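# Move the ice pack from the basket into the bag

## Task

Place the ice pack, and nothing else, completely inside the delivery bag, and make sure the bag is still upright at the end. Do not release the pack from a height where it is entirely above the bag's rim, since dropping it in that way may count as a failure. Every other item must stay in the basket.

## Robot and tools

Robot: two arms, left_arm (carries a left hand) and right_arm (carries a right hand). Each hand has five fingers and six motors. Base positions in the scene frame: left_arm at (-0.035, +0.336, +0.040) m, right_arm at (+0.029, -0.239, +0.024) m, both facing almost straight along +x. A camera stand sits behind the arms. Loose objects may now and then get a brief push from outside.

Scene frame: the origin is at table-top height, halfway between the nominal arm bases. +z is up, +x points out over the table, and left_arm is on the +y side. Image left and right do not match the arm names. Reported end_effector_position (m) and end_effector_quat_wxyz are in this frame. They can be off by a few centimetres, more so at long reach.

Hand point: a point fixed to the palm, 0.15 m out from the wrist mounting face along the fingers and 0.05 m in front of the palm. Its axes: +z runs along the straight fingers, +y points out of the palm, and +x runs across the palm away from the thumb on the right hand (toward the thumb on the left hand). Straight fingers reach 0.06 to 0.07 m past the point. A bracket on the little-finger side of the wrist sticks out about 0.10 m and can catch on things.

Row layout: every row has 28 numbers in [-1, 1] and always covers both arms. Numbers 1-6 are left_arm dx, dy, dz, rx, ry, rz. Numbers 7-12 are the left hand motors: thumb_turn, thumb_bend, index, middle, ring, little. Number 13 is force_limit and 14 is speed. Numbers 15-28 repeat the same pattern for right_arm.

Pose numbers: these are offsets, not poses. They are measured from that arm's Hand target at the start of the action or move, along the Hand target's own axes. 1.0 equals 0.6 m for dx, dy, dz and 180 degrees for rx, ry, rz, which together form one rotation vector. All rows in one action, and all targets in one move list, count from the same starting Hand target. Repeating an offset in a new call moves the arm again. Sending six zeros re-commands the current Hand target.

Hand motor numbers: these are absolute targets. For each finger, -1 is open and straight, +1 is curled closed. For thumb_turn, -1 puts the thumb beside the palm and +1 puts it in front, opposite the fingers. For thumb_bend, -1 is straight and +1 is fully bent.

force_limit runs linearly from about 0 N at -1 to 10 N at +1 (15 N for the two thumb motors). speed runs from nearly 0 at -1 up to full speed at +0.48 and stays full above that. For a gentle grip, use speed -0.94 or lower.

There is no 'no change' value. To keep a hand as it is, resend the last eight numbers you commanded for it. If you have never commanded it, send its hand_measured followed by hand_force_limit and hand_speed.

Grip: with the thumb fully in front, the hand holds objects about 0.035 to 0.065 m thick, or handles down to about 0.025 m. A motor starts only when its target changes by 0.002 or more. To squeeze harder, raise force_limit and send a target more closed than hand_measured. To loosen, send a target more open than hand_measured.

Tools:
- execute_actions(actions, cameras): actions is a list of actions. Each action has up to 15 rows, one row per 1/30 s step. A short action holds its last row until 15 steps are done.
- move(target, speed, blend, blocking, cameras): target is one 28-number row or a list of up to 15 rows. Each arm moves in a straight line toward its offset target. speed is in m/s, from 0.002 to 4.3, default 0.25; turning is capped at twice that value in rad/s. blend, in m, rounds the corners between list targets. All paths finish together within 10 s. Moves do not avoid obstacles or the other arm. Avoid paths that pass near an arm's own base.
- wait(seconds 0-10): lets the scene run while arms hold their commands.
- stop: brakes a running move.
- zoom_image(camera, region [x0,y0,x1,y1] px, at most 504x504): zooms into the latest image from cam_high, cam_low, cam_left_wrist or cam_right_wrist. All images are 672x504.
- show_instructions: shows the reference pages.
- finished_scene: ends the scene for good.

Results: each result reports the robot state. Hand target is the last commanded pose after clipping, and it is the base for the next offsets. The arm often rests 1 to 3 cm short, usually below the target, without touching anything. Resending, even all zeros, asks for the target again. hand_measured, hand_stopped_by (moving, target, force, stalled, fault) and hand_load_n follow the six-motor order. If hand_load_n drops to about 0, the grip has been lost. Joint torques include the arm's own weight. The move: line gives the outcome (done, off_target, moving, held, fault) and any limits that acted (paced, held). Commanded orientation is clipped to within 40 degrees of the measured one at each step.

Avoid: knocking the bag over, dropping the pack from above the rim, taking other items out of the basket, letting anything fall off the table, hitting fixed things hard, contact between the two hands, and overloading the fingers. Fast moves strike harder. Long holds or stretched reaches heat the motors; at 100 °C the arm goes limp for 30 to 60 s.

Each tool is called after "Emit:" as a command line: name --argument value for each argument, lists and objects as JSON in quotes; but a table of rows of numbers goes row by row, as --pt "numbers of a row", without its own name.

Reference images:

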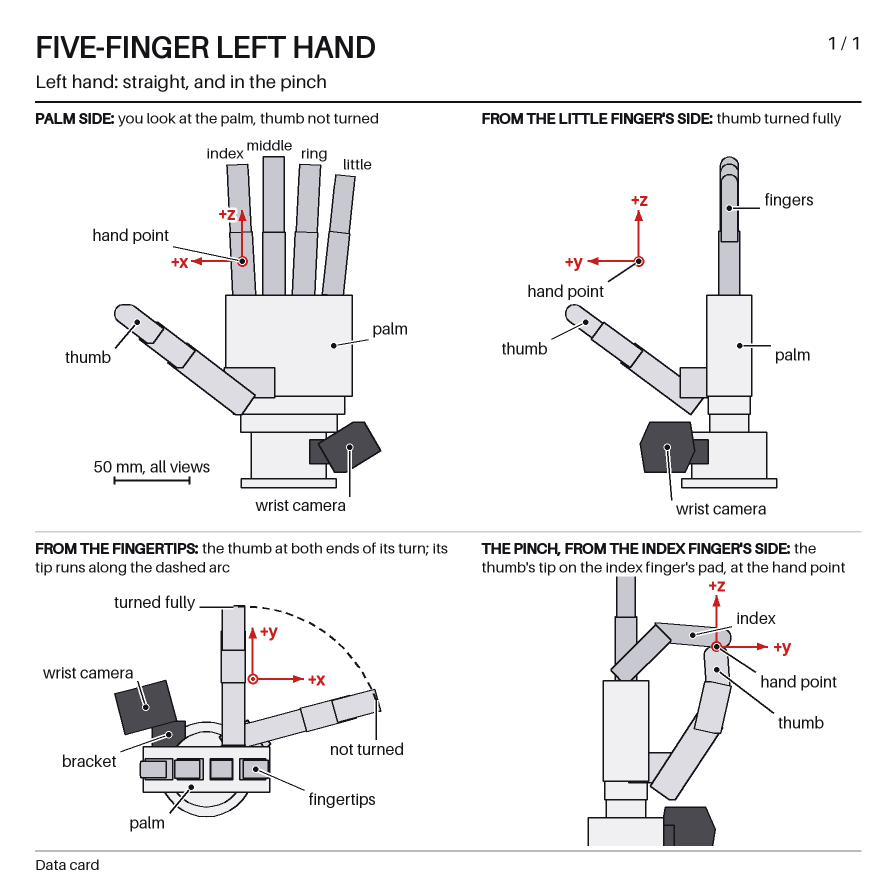

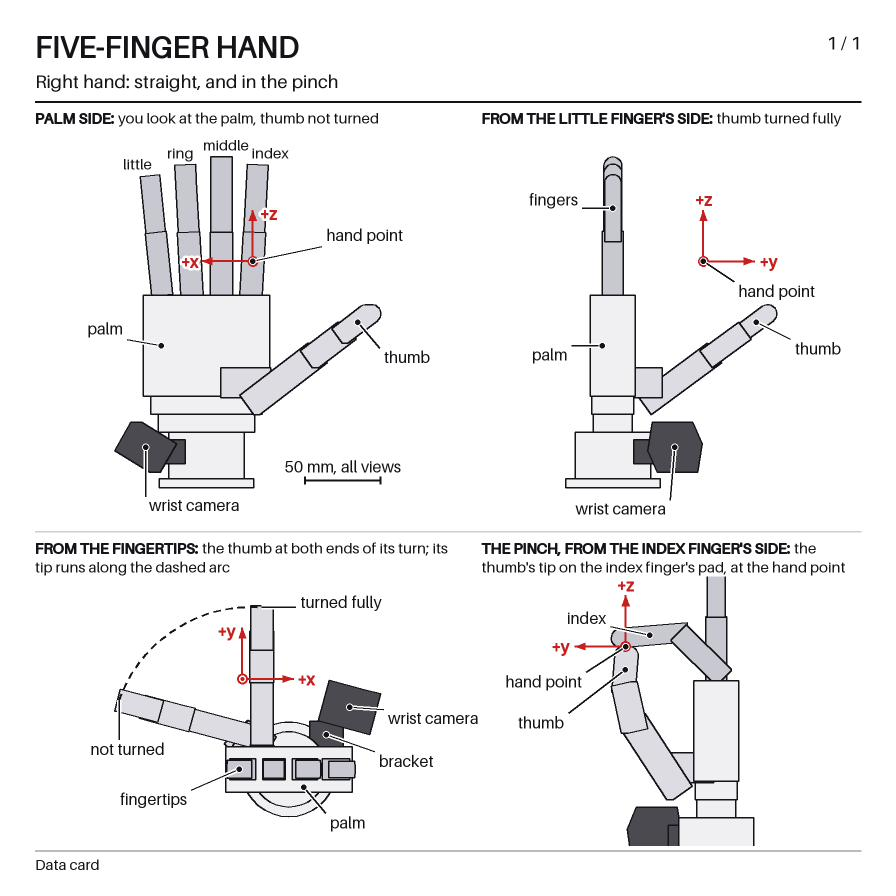

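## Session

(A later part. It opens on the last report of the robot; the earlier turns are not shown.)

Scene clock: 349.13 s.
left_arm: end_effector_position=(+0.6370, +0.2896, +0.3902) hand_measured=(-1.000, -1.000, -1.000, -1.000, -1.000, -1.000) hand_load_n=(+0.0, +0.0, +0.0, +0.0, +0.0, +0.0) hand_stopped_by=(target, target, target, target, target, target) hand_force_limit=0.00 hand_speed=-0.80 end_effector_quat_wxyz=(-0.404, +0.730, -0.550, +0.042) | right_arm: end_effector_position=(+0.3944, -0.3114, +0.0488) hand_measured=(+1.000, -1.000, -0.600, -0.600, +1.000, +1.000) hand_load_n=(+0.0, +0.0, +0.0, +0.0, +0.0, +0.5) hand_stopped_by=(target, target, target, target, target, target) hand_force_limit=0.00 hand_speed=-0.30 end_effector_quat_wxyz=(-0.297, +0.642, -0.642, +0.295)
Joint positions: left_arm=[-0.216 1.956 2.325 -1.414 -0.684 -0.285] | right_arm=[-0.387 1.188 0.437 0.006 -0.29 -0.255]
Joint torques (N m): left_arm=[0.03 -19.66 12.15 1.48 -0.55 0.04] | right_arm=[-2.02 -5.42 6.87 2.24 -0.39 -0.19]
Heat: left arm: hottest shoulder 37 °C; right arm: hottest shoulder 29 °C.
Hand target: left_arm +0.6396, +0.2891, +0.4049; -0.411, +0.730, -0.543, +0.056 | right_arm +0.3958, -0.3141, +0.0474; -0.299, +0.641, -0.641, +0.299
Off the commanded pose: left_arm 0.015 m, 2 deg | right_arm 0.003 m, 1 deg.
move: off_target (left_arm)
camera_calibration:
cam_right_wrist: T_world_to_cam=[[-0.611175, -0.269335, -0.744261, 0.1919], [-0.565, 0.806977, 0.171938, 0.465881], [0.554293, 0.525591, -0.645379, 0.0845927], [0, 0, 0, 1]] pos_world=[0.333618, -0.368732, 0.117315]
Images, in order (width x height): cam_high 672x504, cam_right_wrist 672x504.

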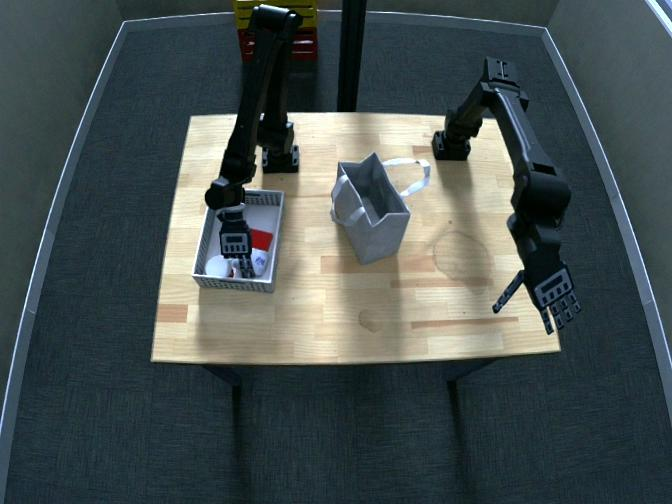

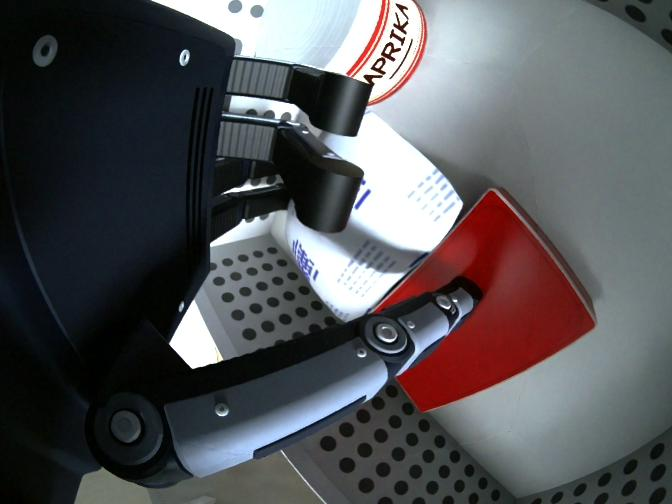

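Emit:
zoom_image --camera "cam_high" --region '[185, 200, 295, 300]'

Scaled by 4.582 from the camera's 672x504 image, which has a finer 960x720 frame.

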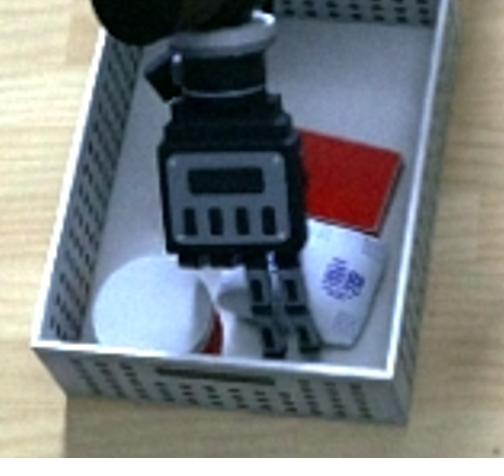

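Emit:
move --target '[0,0,0,0,0,0,-1,-1,-1,-1,-1,-1,0,-0.8,0,-0.1149,-0.0965,0,0,0,1,-1,-0.6,-0.6,1,1,0,-0.3]' --speed 0.1 --cameras '["cam_high","cam_right_wrist"]'

Emit:
zoom_image --camera "cam_right_wrist" --region '[260, 60, 500, 300]'

Emit:
zoom_image --camera "cam_high" --region '[185, 200, 295, 300]'

Scene clock: 361.03 s.
left_arm: end_effector_position=(+0.6370, +0.2896, +0.3902) hand_measured=(-1.000, -1.000, -1.000, -1.000, -1.000, -1.000) hand_load_n=(-0.5, +0.0, +0.0, +0.0, +0.0, +0.0) hand_stopped_by=(target, target, target, target, target, target) hand_force_limit=0.00 hand_speed=-0.80 end_effector_quat_wxyz=(-0.404, +0.730, -0.550, +0.042) | right_arm: end_effector_position=(+0.3797, -0.3055, +0.1131) hand_measured=(+1.000, -1.000, -0.600, -0.600, +1.000, +1.000) hand_load_n=(+0.0, +0.0, +0.0, -0.5, +0.0, +0.0) hand_stopped_by=(target, target, target, target, target, target) hand_force_limit=0.00 hand_speed=-0.30 end_effector_quat_wxyz=(-0.291, +0.645, -0.649, +0.280)
Joint positions: left_arm=[-0.216 1.956 2.325 -1.414 -0.684 -0.285] | right_arm=[-0.387 0.994 0.535 -0.321 -0.29 -0.255]
Joint torques (N m): left_arm=[0.09 -19.84 12.14 1.5 -0.55 0.04] | right_arm=[-2.49 -7.3 12.07 0.9 -0.39 -0.14]
Heat: left arm: hottest shoulder 37 °C; right arm: hottest shoulder 29 °C.
Hand target: left_arm +0.6396, +0.2891, +0.4049; -0.411, +0.730, -0.543, +0.056 | right_arm +0.3958, -0.3140, +0.1374; -0.299, +0.641, -0.641, +0.299
Off the commanded pose: left_arm 0.015 m, 2 deg | right_arm 0.030 m, 3 deg.
move: off_target (left_arm, right_arm)
camera_calibration:
cam_right_wrist: T_world_to_cam=[[-0.634873, -0.259829, -0.727616, 0.242386], [-0.559029, 0.804547, 0.200473, 0.435426], [0.533313, 0.534034, -0.656038, 0.142933], [0, 0, 0, 1]] pos_world=[0.321073, -0.363673, 0.182842]
Images, in order (width x height): cam_high 672x504, cam_right_wrist 672x504.

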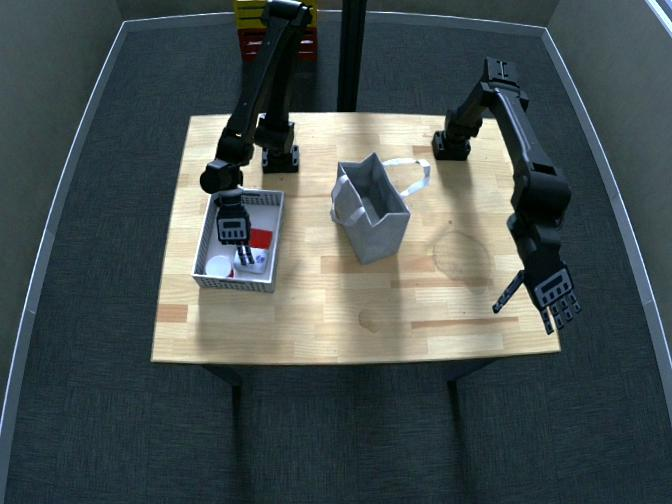

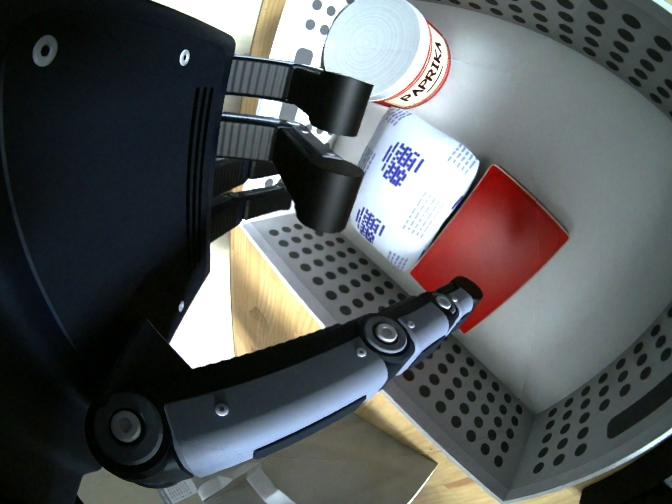

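Scaled by 2.100 from the camera's 672x504 image, which has a finer 960x720 frame.

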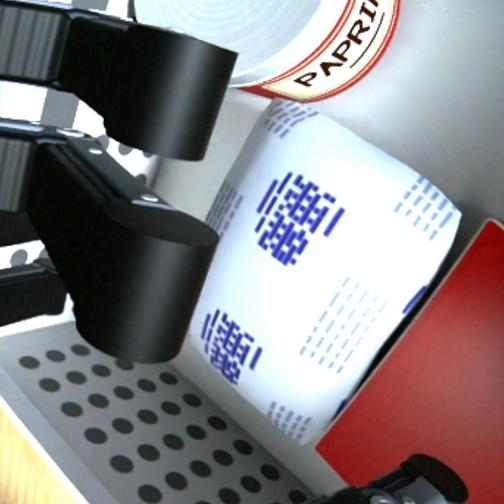

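Scaled by 4.582 from the camera's 672x504 image, which has a finer 960x720 frame.

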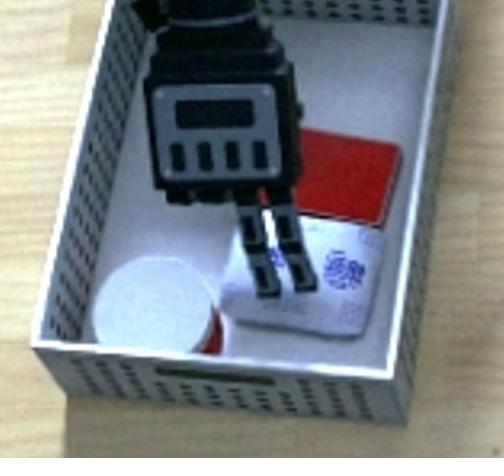

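Emit:
move --target '[0,0,0,0,0,0,-1,-1,-1,-1,-1,-1,0,-0.8,0.0267,-0.0352,-0.1733,0,0,0,1,-1,-0.6,-0.6,1,1,0,-0.3]' --speed 0.15 --cameras '["cam_high","cam_right_wrist"]'

Emit:
zoom_image --camera "cam_right_wrist" --region '[260, 0, 500, 240]'

Emit:
zoom_image --camera "cam_high" --region '[185, 180, 305, 300]'

Scene clock: 369.87 s.
left_arm: end_effector_position=(+0.6370, +0.2896, +0.3902) hand_measured=(-1.000, -1.000, -1.000, -1.000, -1.000, -1.000) hand_load_n=(+0.0, +0.0, -0.5, +0.0, +0.0, +0.0) hand_stopped_by=(target, target, target, target, target, target) hand_force_limit=0.00 hand_speed=-0.80 end_effector_quat_wxyz=(-0.404, +0.730, -0.550, +0.042) | right_arm: end_effector_position=(+0.3201, -0.3204, +0.1934) hand_measured=(+1.000, -1.000, -0.600, -0.600, +1.000, +1.000) hand_load_n=(+0.0, +0.0, +0.0, +0.0, +0.0, +0.0) hand_stopped_by=(target, target, target, target, target, target) hand_force_limit=0.00 hand_speed=-0.30 end_effector_quat_wxyz=(-0.295, +0.643, -0.650, +0.277)
Joint positions: left_arm=[-0.216 1.956 2.325 -1.414 -0.684 -0.285] | right_arm=[-0.559 0.751 0.645 -0.72 -0.416 -0.377]
Joint torques (N m): left_arm=[0.09 -19.72 12.14 1.5 -0.55 0.05] | right_arm=[-2.2 -4.07 13.46 0.81 -0.55 -0.24]
Heat: left arm: hottest shoulder 37 °C; right arm: hottest shoulder 29 °C.
Hand target: left_arm +0.6396, +0.2891, +0.4049; -0.411, +0.730, -0.543, +0.056 | right_arm +0.3298, -0.3300, +0.2205; -0.299, +0.641, -0.641, +0.299
Off the commanded pose: left_arm 0.015 m, 2 deg | right_arm 0.030 m, 3 deg.
move: off_target (left_arm, right_arm)
camera_calibration:
cam_right_wrist: T_world_to_cam=[[-0.634417, -0.250945, -0.731124, 0.262455], [-0.558134, 0.803086, 0.208663, 0.395771], [0.534792, 0.540444, -0.649552, 0.235641], [0, 0, 0, 1]] pos_world=[0.26138, -0.379327, 0.262365]
Images, in order (width x height): cam_high 672x504, cam_right_wrist 672x504.

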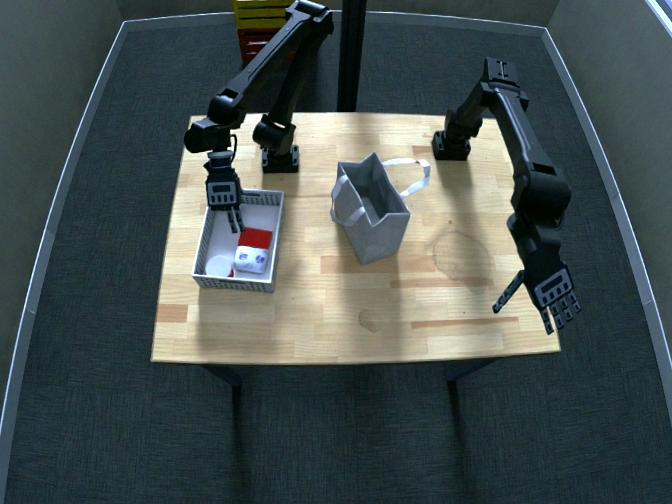

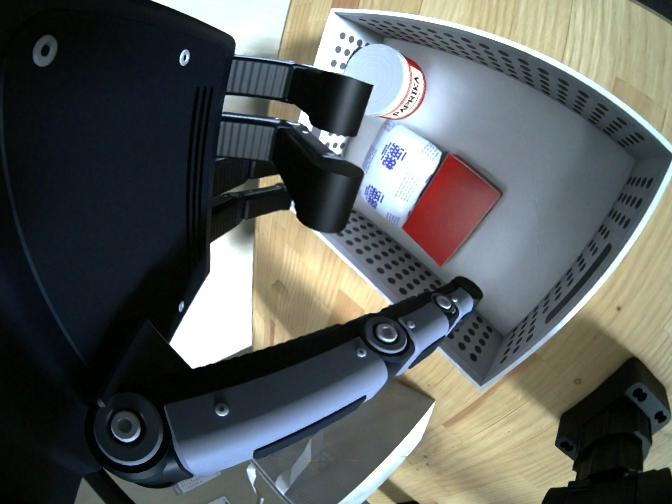

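Scaled by 2.100 from the camera's 672x504 image, which has a finer 960x720 frame.

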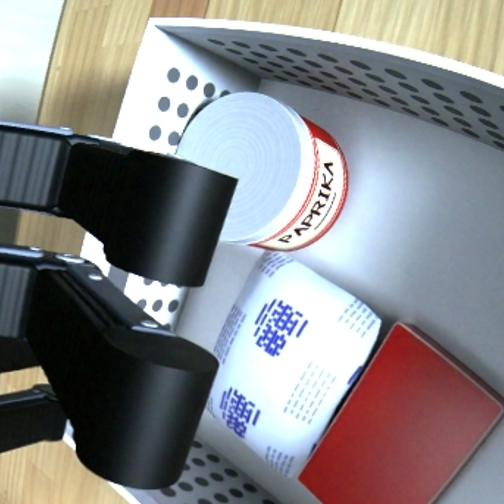

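Scaled by 4.200 from the camera's 672x504 image, which has a finer 960x720 frame.

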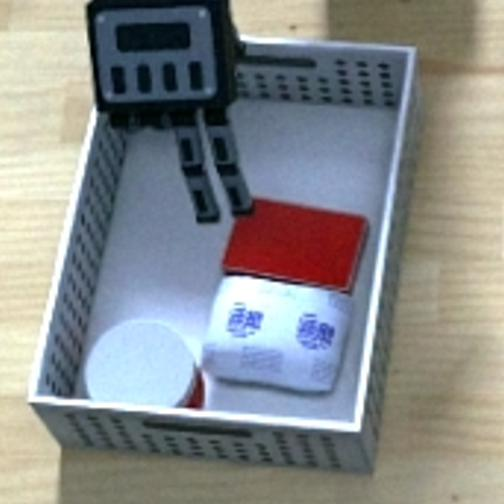

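Emit:
zoom_image --camera "cam_right_wrist" --region '[340, 90, 520, 270]'

Scaled by 2.800 from the camera's 672x504 image, which has a finer 960x720 frame.

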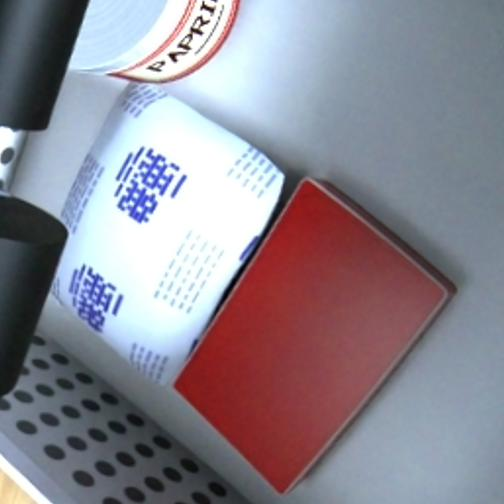

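Emit:
move --target '[0,0,0,0,0,0,-1,-1,-1,-1,-1,-1,0,-0.8,-0.0283,0.0748,0.2478,0,0.0255,0.0214,1,-1,-0.36,-0.36,1,1,0,-0.3]' --speed 0.12 --cameras '["cam_high","cam_right_wrist"]'

Emit:
zoom_image --camera "cam_right_wrist" --region '[260, 60, 500, 300]'

Emit:
zoom_image --camera "cam_high" --region '[185, 200, 295, 300]'

Scene clock: 430.70 s.
left_arm: end_effector_position=(+0.6370, +0.2896, +0.3902) hand_measured=(-1.000, -1.000, -1.000, -1.000, -1.000, -1.000) hand_load_n=(+0.0, +0.0, +0.0, +0.0, +0.0, +0.0) hand_stopped_by=(target, target, target, target, target, target) hand_force_limit=0.00 hand_speed=-0.80 end_effector_quat_wxyz=(-0.404, +0.730, -0.550, +0.042) | right_arm: end_effector_position=(+0.4096, -0.3150, +0.0873) hand_measured=(+1.000, -1.000, -0.360, -0.360, +1.000, +1.000) hand_load_n=(+0.0, +0.0, +0.0, +0.0, +0.0, +0.0) hand_stopped_by=(target, target, target, target, target, target) hand_force_limit=0.00 hand_speed=-0.30 end_effector_quat_wxyz=(+0.277, -0.609, +0.677, -0.308)
Joint positions: left_arm=[-0.216 1.956 2.325 -1.414 -0.684 -0.285] | right_arm=[-0.341 1.117 0.519 -0.133 -0.173 -0.153]
Joint torques (N m): left_arm=[0.03 -19.78 12.14 1.5 -0.55 0.05] | right_arm=[-1.61 -6.77 7.83 2.22 0.07 -0.09]
Motor temperatures (°C): left_arm=[28 37 36 27 30 25] | right_arm=[24 28 36 25 23 23]
Heat: left arm: hottest shoulder 37 °C; right arm: hottest elbow 36 °C.
Hand target: left_arm +0.6396, +0.2891, +0.4049; -0.411, +0.730, -0.543, +0.056 | right_arm +0.4148, -0.3131, +0.0904; +0.282, -0.607, +0.674, -0.314
Off the commanded pose: left_arm 0.015 m, 2 deg | right_arm 0.006 m, 1 deg.
move: off_target (left_arm)
camera_calibration:
cam_right_wrist: T_world_to_cam=[[-0.644394, -0.203808, -0.737033, 0.262437], [-0.473732, 0.862995, 0.175548, 0.450663], [0.600278, 0.462279, -0.65266, 0.064762], [0, 0, 0, 1]] pos_world=[0.343731, -0.365371, 0.156579]
Images, in order (width x height): cam_high 672x504, cam_right_wrist 672x504.

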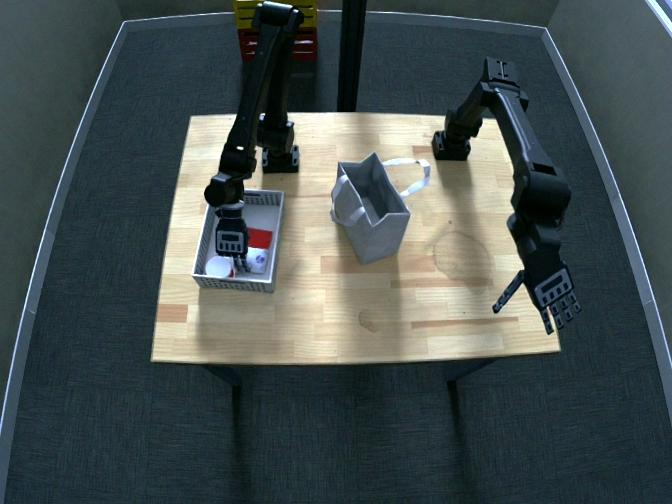

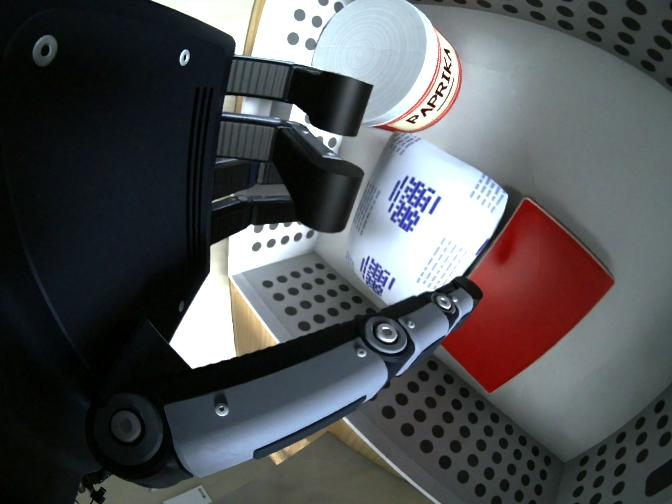

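Scaled by 2.100 from the camera's 672x504 image, which has a finer 960x720 frame.

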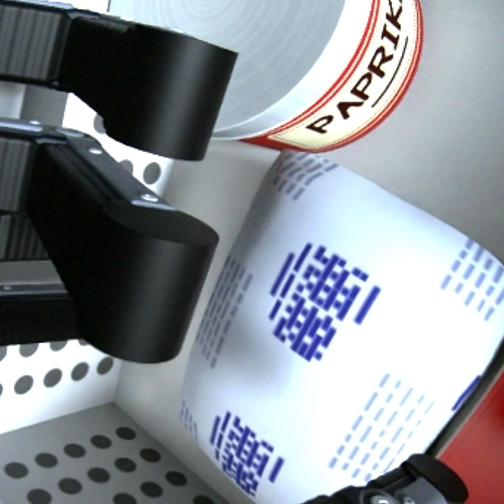

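Scaled by 4.582 from the camera's 672x504 image, which has a finer 960x720 frame.

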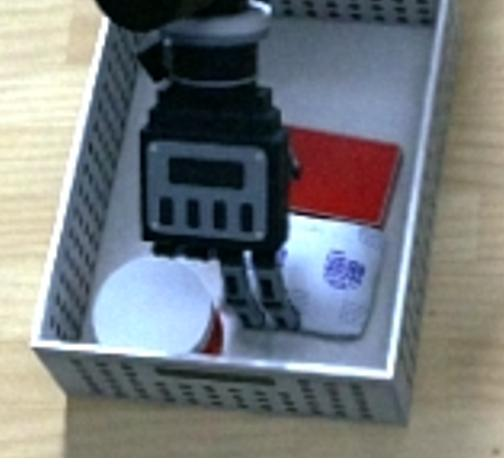

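Emit:
move --target '[0,0,0,0,0,0,-1,-1,-1,-1,-1,-1,0,-0.8,-0.0063,0.0498,0.0367,0,0,0,1,-1,-0.36,-0.36,1,1,0,-0.3]' --speed 0.05 --cameras '["cam_high","cam_right_wrist"]'

Emit:
zoom_image --camera "cam_right_wrist" --region '[260, 60, 500, 300]'

Emit:
zoom_image --camera "cam_high" --region '[185, 200, 295, 300]'

Scene clock: 450.70 s.
left_arm: end_effector_position=(+0.6370, +0.2896, +0.3902) hand_measured=(-1.000, -1.000, -1.000, -1.000, -1.000, -1.000) hand_load_n=(+0.0, +0.0, +0.0, +0.0, +0.0, +0.0) hand_stopped_by=(target, target, target, target, target, target) hand_force_limit=0.00 hand_speed=-0.80 end_effector_quat_wxyz=(-0.404, +0.730, -0.550, +0.042) | right_arm: end_effector_position=(+0.4085, -0.3121, +0.0527) hand_measured=(+1.000, -1.000, -0.360, -0.360, +1.000, +1.000) hand_load_n=(+0.0, +0.0, +0.0, +0.0, +0.0, +0.0) hand_stopped_by=(target, target, target, target, target, target) hand_force_limit=0.00 hand_speed=-0.30 end_effector_quat_wxyz=(+0.278, -0.607, +0.676, -0.310)
Joint positions: left_arm=[-0.216 1.956 2.325 -1.414 -0.684 -0.285] | right_arm=[-0.332 1.198 0.456 0.018 -0.165 -0.145]
Joint torques (N m): left_arm=[0.15 -19.72 12.15 1.51 -0.55 0.05] | right_arm=[-0.21 -6.53 7.17 2.26 0.02 -0.1]
Heat: left arm: hottest shoulder 37 °C; right arm: hottest elbow 32 °C.
Hand target: left_arm +0.6396, +0.2891, +0.4049; -0.411, +0.730, -0.543, +0.056 | right_arm +0.4128, -0.3090, +0.0533; +0.282, -0.606, +0.674, -0.314
Off the commanded pose: left_arm 0.015 m, 2 deg | right_arm 0.005 m, 1 deg.
move: off_target (left_arm)
camera_calibration:
cam_right_wrist: T_world_to_cam=[[-0.640434, -0.203607, -0.740533, 0.235443], [-0.472723, 0.86443, 0.171152, 0.453957], [0.605291, 0.459678, -0.64986, 0.038528], [0, 0, 0, 1]] pos_world=[0.342061, -0.362187, 0.121696]
Images, in order (width x height): cam_high 672x504, cam_right_wrist 672x504.

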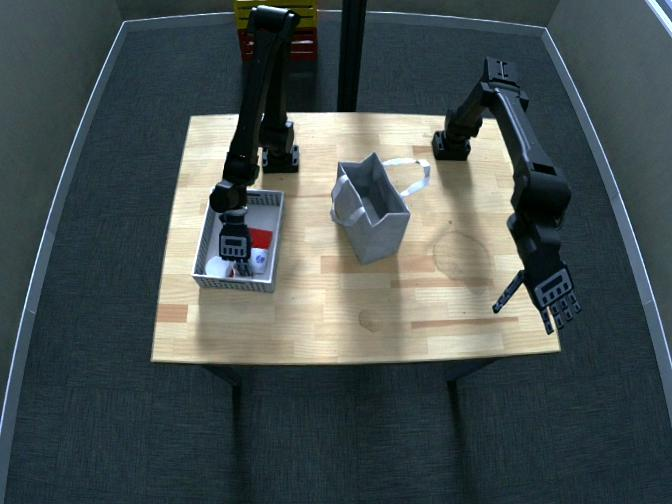

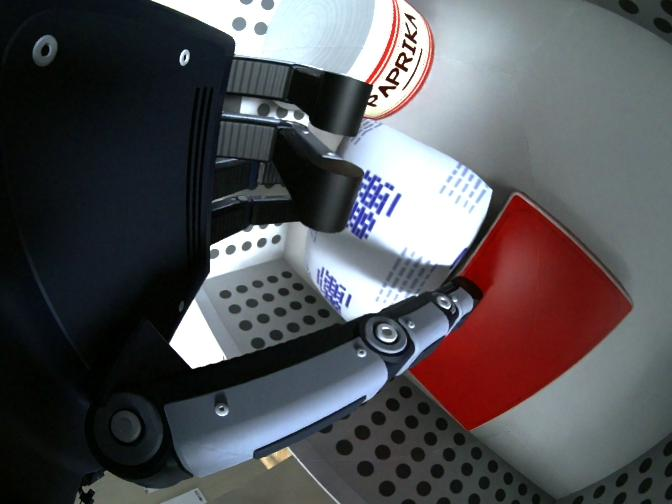

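Scaled by 2.100 from the camera's 672x504 image, which has a finer 960x720 frame.

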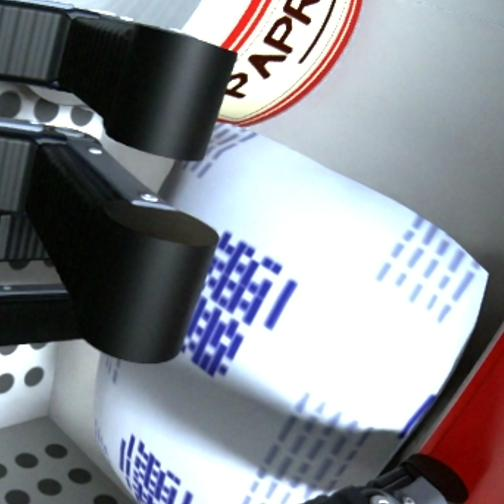

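Scaled by 4.582 from the camera's 672x504 image, which has a finer 960x720 frame.

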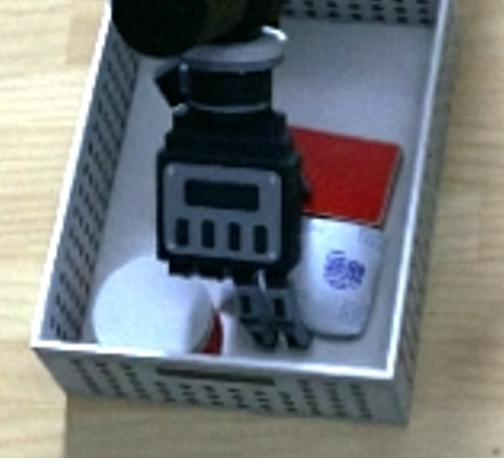

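Emit:
move --target '[0,0,0,0,0,0,-1,-1,-1,-1,-1,-1,0,-0.8,0,0.0153,0.0129,0,0,0,1,-1,-0.36,-0.36,1,1,0,-0.3]' --speed 0.03 --cameras '["cam_high","cam_right_wrist"]'

Emit:
zoom_image --camera "cam_right_wrist" --region '[260, 100, 500, 340]'

Emit:
zoom_image --camera "cam_high" --region '[185, 200, 295, 300]'

Scene clock: 459.30 s.
left_arm: end_effector_position=(+0.6370, +0.2896, +0.3902) hand_measured=(-1.000, -1.000, -1.000, -1.000, -1.000, -1.000) hand_load_n=(+0.0, +0.0, +0.0, +0.0, +0.0, +0.0) hand_stopped_by=(target, target, target, target, target, target) hand_force_limit=0.00 hand_speed=-0.80 end_effector_quat_wxyz=(-0.404, +0.730, -0.550, +0.042) | right_arm: end_effector_position=(+0.4141, -0.3138, +0.0497) hand_measured=(+1.000, -1.000, -0.360, -0.360, +1.000, +1.000) hand_load_n=(+0.0, +0.5, +0.0, +0.0, +0.0, +0.0) hand_stopped_by=(target, target, target, target, target, target) hand_force_limit=0.00 hand_speed=-0.30 end_effector_quat_wxyz=(+0.283, -0.604, +0.673, -0.319)
Joint positions: left_arm=[-0.216 1.956 2.325 -1.414 -0.684 -0.285] | right_arm=[-0.332 1.221 0.45 0.07 -0.165 -0.142]
Joint torques (N m): left_arm=[0.15 -19.72 12.14 1.48 -0.55 0.05] | right_arm=[-0.26 -5.77 6.42 2.51 0.03 -0.14]
Motor temperatures (°C): left_arm=[28 37 36 27 30 25] | right_arm=[24 28 31 25 23 23]
Heat: left arm: hottest shoulder 37 °C; right arm: hottest elbow 31 °C.
Hand target: left_arm +0.6396, +0.2891, +0.4049; -0.411, +0.730, -0.543, +0.056 | right_arm +0.4128, -0.3091, +0.0413; +0.282, -0.606, +0.674, -0.314
Off the commanded pose: left_arm 0.015 m, 2 deg | right_arm 0.010 m, 1 deg.
move: off_target (left_arm)
camera_calibration:
cam_right_wrist: T_world_to_cam=[[-0.624732, -0.205682, -0.753263, 0.229946], [-0.474376, 0.866226, 0.156905, 0.460445], [0.620223, 0.455354, -0.63873, 0.0258263], [0, 0, 0, 1]] pos_world=[0.346061, -0.363314, 0.117459]
Images, in order (width x height): cam_high 672x504, cam_right_wrist 672x504.

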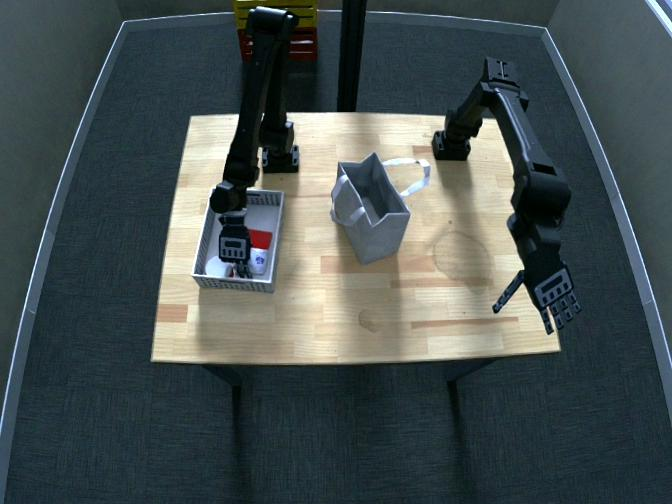

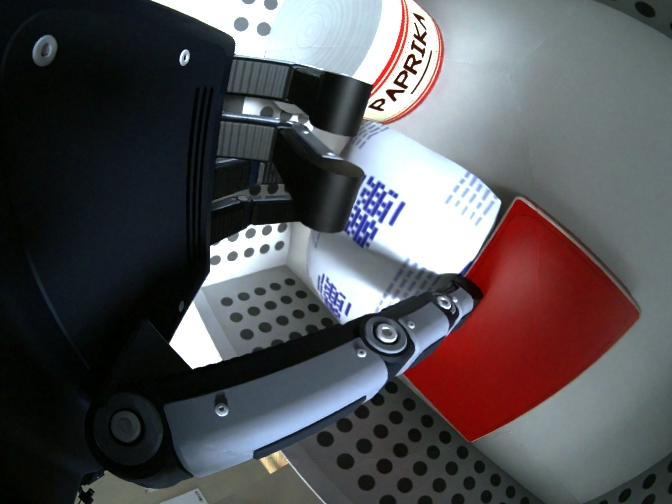

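Scaled by 2.100 from the camera's 672x504 image, which has a finer 960x720 frame.

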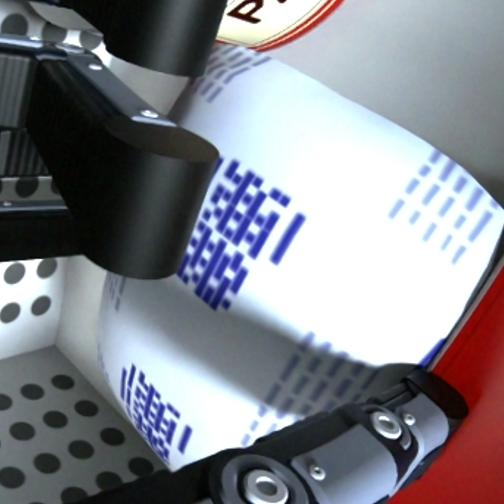

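Scaled by 4.582 from the camera's 672x504 image, which has a finer 960x720 frame.

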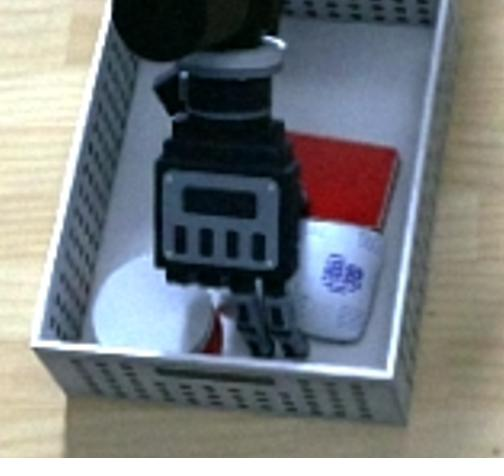

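Emit:
zoom_image --camera "cam_right_wrist" --region '[380, 180, 520, 320]'

Scaled by 3.600 from the camera's 672x504 image, which has a finer 960x720 frame.

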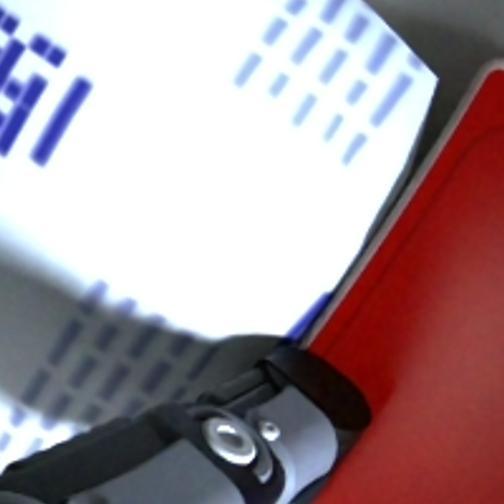

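Emit:
move --target '[0,0,0,0,0,0,-1,-1,-1,-1,-1,-1,0,-0.8,0.0017,0.017,-0.0073,0,0,0,1,-1,-0.36,-0.36,1,1,0,-0.3]' --speed 0.03 --cameras '["cam_high","cam_right_wrist"]'

Emit:
zoom_image --camera "cam_right_wrist" --region '[260, 100, 500, 340]'

Emit:
zoom_image --camera "cam_high" --region '[185, 200, 295, 300]'

Scene clock: 488.17 s.
left_arm: end_effector_position=(+0.6370, +0.2896, +0.3902) hand_measured=(-1.000, -1.000, -1.000, -1.000, -1.000, -1.000) hand_load_n=(+0.0, +0.0, +0.0, +0.0, +0.0, +0.0) hand_stopped_by=(target, target, target, target, target, target) hand_force_limit=0.00 hand_speed=-0.80 end_effector_quat_wxyz=(-0.404, +0.730, -0.550, +0.042) | right_arm: end_effector_position=(+0.4130, -0.3131, +0.0498) hand_measured=(+1.000, -1.000, -0.360, -0.360, +1.000, +1.000) hand_load_n=(-1.5, +0.5, +0.0, +0.0, +0.0, +0.0) hand_stopped_by=(target, target, target, target, target, target) hand_force_limit=0.00 hand_speed=-0.30 end_effector_quat_wxyz=(+0.288, -0.602, +0.670, -0.325)
Joint positions: left_arm=[-0.216 1.956 2.325 -1.414 -0.684 -0.285] | right_arm=[-0.332 1.213 0.434 0.096 -0.166 -0.142]
Joint torques (N m): left_arm=[0.09 -19.78 12.18 1.5 -0.55 0.04] | right_arm=[-0.97 -6.24 5.52 1.98 -0.26 -0.13]
Heat: left arm: hottest shoulder 37 °C; right arm: hottest elbow 29 °C.
Hand target: left_arm +0.6396, +0.2891, +0.4049; -0.411, +0.730, -0.543, +0.056 | right_arm +0.4029, -0.3091, +0.0364; +0.282, -0.606, +0.674, -0.314
Off the commanded pose: left_arm 0.015 m, 2 deg | right_arm 0.017 m, 2 deg.
move: off_target (left_arm, right_arm)
camera_calibration:
cam_right_wrist: T_world_to_cam=[[-0.611685, -0.20992, -0.762741, 0.22324], [-0.4779, 0.866397, 0.144806, 0.461489], [0.630439, 0.45309, -0.630283, 0.0208812], [0, 0, 0, 1]] pos_world=[0.343934, -0.362431, 0.116609]
Images, in order (width x height): cam_high 672x504, cam_right_wrist 672x504.

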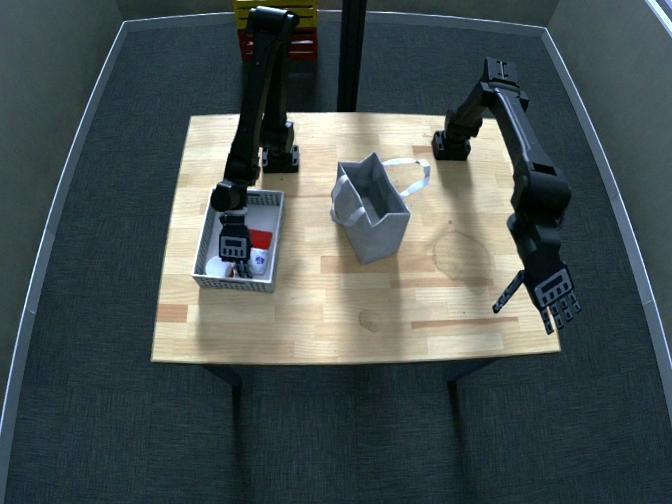

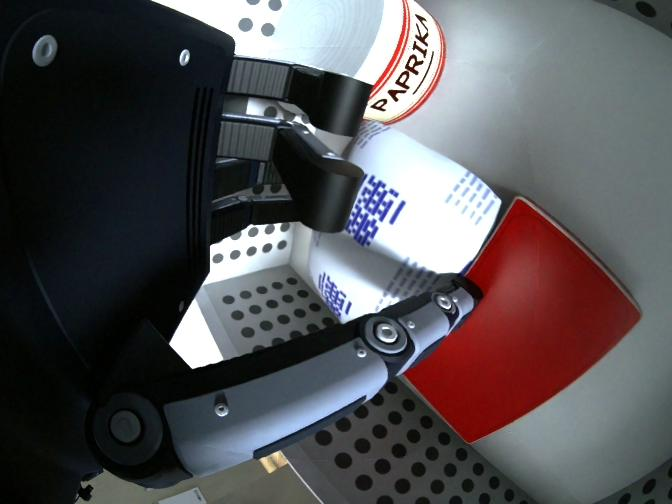

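Scaled by 2.100 from the camera's 672x504 image, which has a finer 960x720 frame.

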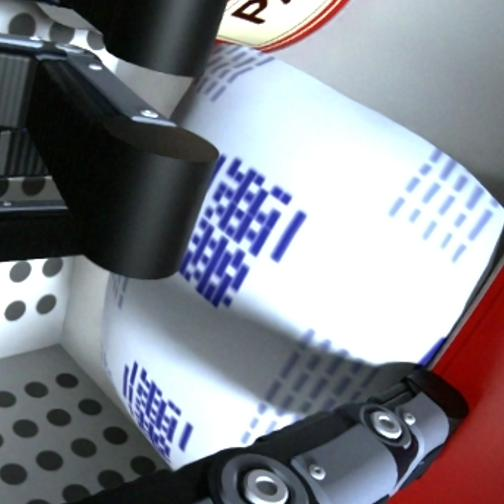

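Scaled by 4.582 from the camera's 672x504 image, which has a finer 960x720 frame.

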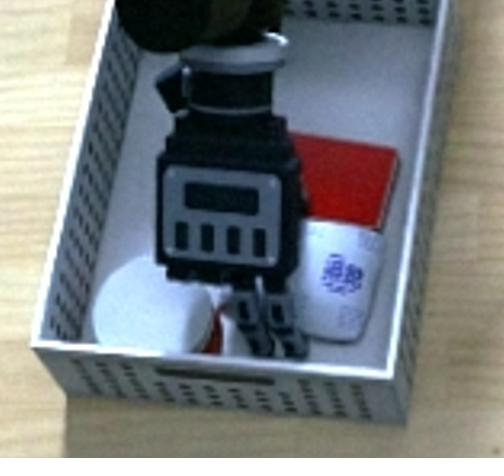

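Emit:
move --pt "0 0 0 0 0 0 -1 -1 -1 -1 -1 -1 0 -0.8 -0.0017 -0.0462 -0.0192 0 0 0 1 -1 -0.5 -0.5 1 1 0 -0.3" --pt "0 0 0 0 0 0 -1 -1 -1 -1 -1 -1 0 -0.8 -0.0017 -0.0117 0.0098 0 0 0 1 -1 -0.5 -0.5 1 1 0 -0.3" --speed 0.04 --cameras '["cam_high","cam_right_wrist"]'

Emit:
zoom_image --camera "cam_right_wrist" --region '[260, 100, 500, 340]'

Emit:
zoom_image --camera "cam_high" --region '[185, 200, 295, 300]'

Scene clock: 507.47 s.
left_arm: end_effector_position=(+0.6370, +0.2896, +0.3902) hand_measured=(-1.000, -1.000, -1.000, -1.000, -1.000, -1.000) hand_load_n=(+0.0, +0.0, +0.0, +0.0, +0.0, +0.0) hand_stopped_by=(target, target, target, target, target, target) hand_force_limit=0.00 hand_speed=-0.80 end_effector_quat_wxyz=(-0.404, +0.730, -0.550, +0.042) | right_arm: end_effector_position=(+0.4120, -0.3124, +0.0492) hand_measured=(+1.000, -1.000, -0.500, -0.500, +1.000, +1.000) hand_load_n=(+0.0, +0.5, +0.0, +0.0, +0.0, +0.5) hand_stopped_by=(target, target, target, target, target, target) hand_force_limit=0.00 hand_speed=-0.30 end_effector_quat_wxyz=(+0.288, -0.600, +0.673, -0.322)
Joint positions: left_arm=[-0.216 1.956 2.325 -1.414 -0.684 -0.285] | right_arm=[-0.332 1.213 0.434 0.09 -0.166 -0.135]
Joint torques (N m): left_arm=[0.09 -19.66 12.15 1.5 -0.55 0.05] | right_arm=[0.26 -4.72 7.06 2.22 0.07 -0.15]
Heat: left arm: hottest shoulder 37 °C; right arm: hottest shoulder 28 °C.
Hand target: left_arm +0.6396, +0.2891, +0.4049; -0.411, +0.730, -0.543, +0.056 | right_arm +0.4119, -0.3090, +0.0379; +0.282, -0.607, +0.674, -0.314
Off the commanded pose: left_arm 0.015 m, 2 deg | right_arm 0.012 m, 1 deg.
move: off_target (left_arm, right_arm)
camera_calibration:
cam_right_wrist: T_world_to_cam=[[-0.616166, -0.201904, -0.761297, 0.226596], [-0.472999, 0.86773, 0.152697, 0.458583], [0.62977, 0.45418, -0.630167, 0.0214528], [0, 0, 0, 1]] pos_world=[0.34302, -0.361919, 0.116002]
Images, in order (width x height): cam_high 672x504, cam_right_wrist 672x504.

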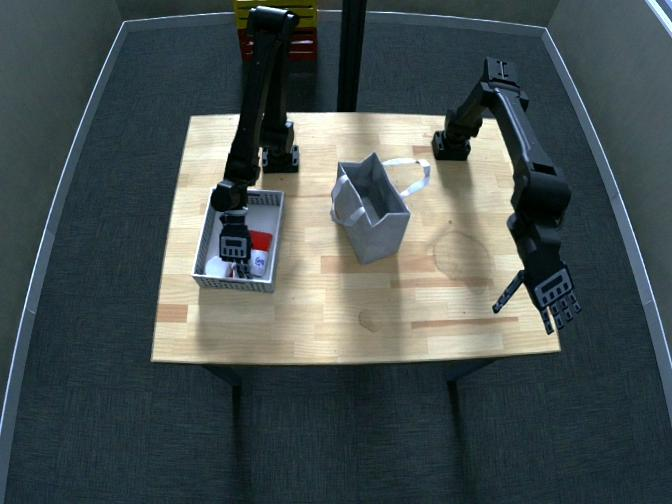

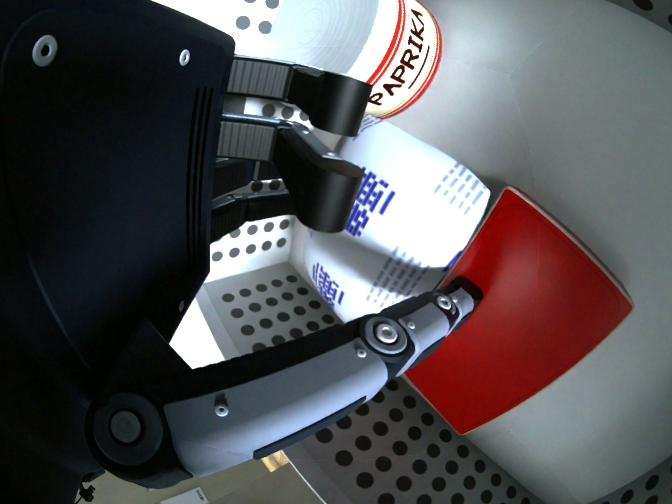

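Scaled by 2.100 from the camera's 672x504 image, which has a finer 960x720 frame.

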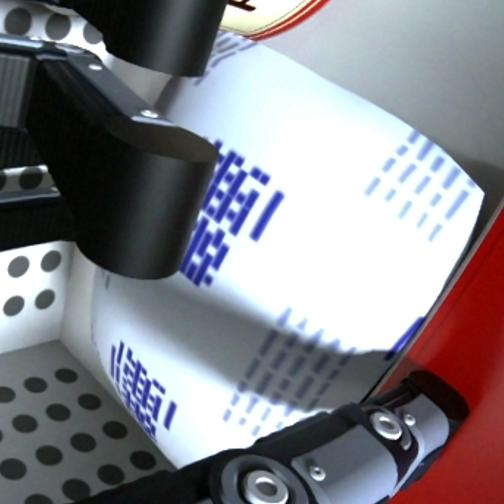

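Scaled by 4.582 from the camera's 672x504 image, which has a finer 960x720 frame.

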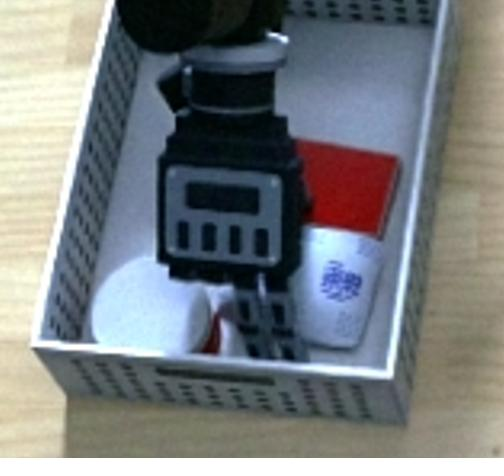

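Emit:
move --pt "0 0 0 0 0 0 -1 -1 -1 -1 -1 -1 0 -0.8 0 -0.0664 -0.0557 0 0 0 1 -1 -0.5 -0.5 1 1 0 -0.3" --pt "0 0 0 0 0 0 -1 -1 -1 -1 -1 -1 0 -0.8 0.0042 -0.0407 -0.0862 0 0 0 1 -1 1 1 1 1 0 -0.1" --speed 0.1 --cameras '["cam_high","cam_right_wrist"]'

Scene clock: 528.70 s.
left_arm: end_effector_position=(+0.6370, +0.2896, +0.3902) hand_measured=(-1.000, -1.000, -1.000, -1.000, -1.000, -1.000) hand_load_n=(+0.0, +0.0, +0.0, +0.0, +0.0, +0.0) hand_stopped_by=(target, target, target, target, target, target) hand_force_limit=0.00 hand_speed=-0.80 end_effector_quat_wxyz=(-0.404, +0.730, -0.550, +0.042) | right_arm: end_effector_position=(+0.3909, -0.3058, +0.0913) hand_measured=(+1.000, -1.000, +1.000, +1.000, +1.000, +1.000) hand_load_n=(+0.0, +0.0, +0.0, +0.0, +0.0, +0.0) hand_stopped_by=(target, target, target, target, target, target) hand_force_limit=0.00 hand_speed=-0.10 end_effector_quat_wxyz=(+0.286, -0.606, +0.671, -0.316)
Joint positions: left_arm=[-0.216 1.956 2.325 -1.414 -0.684 -0.285] | right_arm=[-0.338 1.025 0.46 -0.139 -0.179 -0.148]
Joint torques (N m): left_arm=[0.09 -19.78 12.15 1.5 -0.55 0.05] | right_arm=[-2.37 -6.77 8.43 1.22 -0.32 -0.11]
Heat: left arm: hottest shoulder 37 °C; right arm: hottest shoulder 28 °C.
Hand target: left_arm +0.6396, +0.2891, +0.4049; -0.411, +0.730, -0.543, +0.056 | right_arm +0.3878, -0.3090, +0.0898; +0.282, -0.606, +0.674, -0.314
Off the commanded pose: left_arm 0.015 m, 2 deg | right_arm 0.005 m, 1 deg.
move: off_target (left_arm)
camera_calibration:
cam_right_wrist: T_world_to_cam=[[-0.623033, -0.207603, -0.754142, 0.247239], [-0.481798, 0.861381, 0.160912, 0.437058], [0.616198, 0.463598, -0.636692, 0.0671268], [0, 0, 0, 1]] pos_world=[0.323249, -0.356266, 0.158865]
Images, in order (width x height): cam_high 672x504, cam_right_wrist 672x504.

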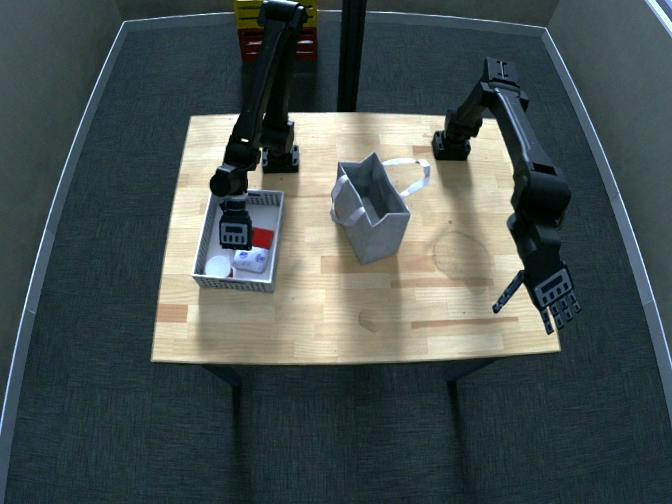

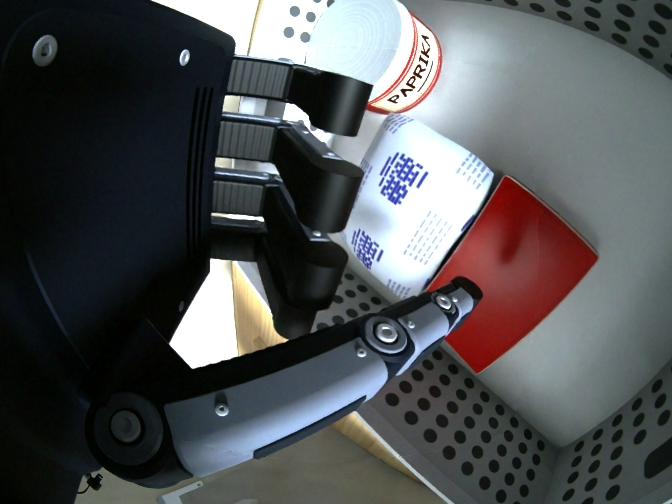

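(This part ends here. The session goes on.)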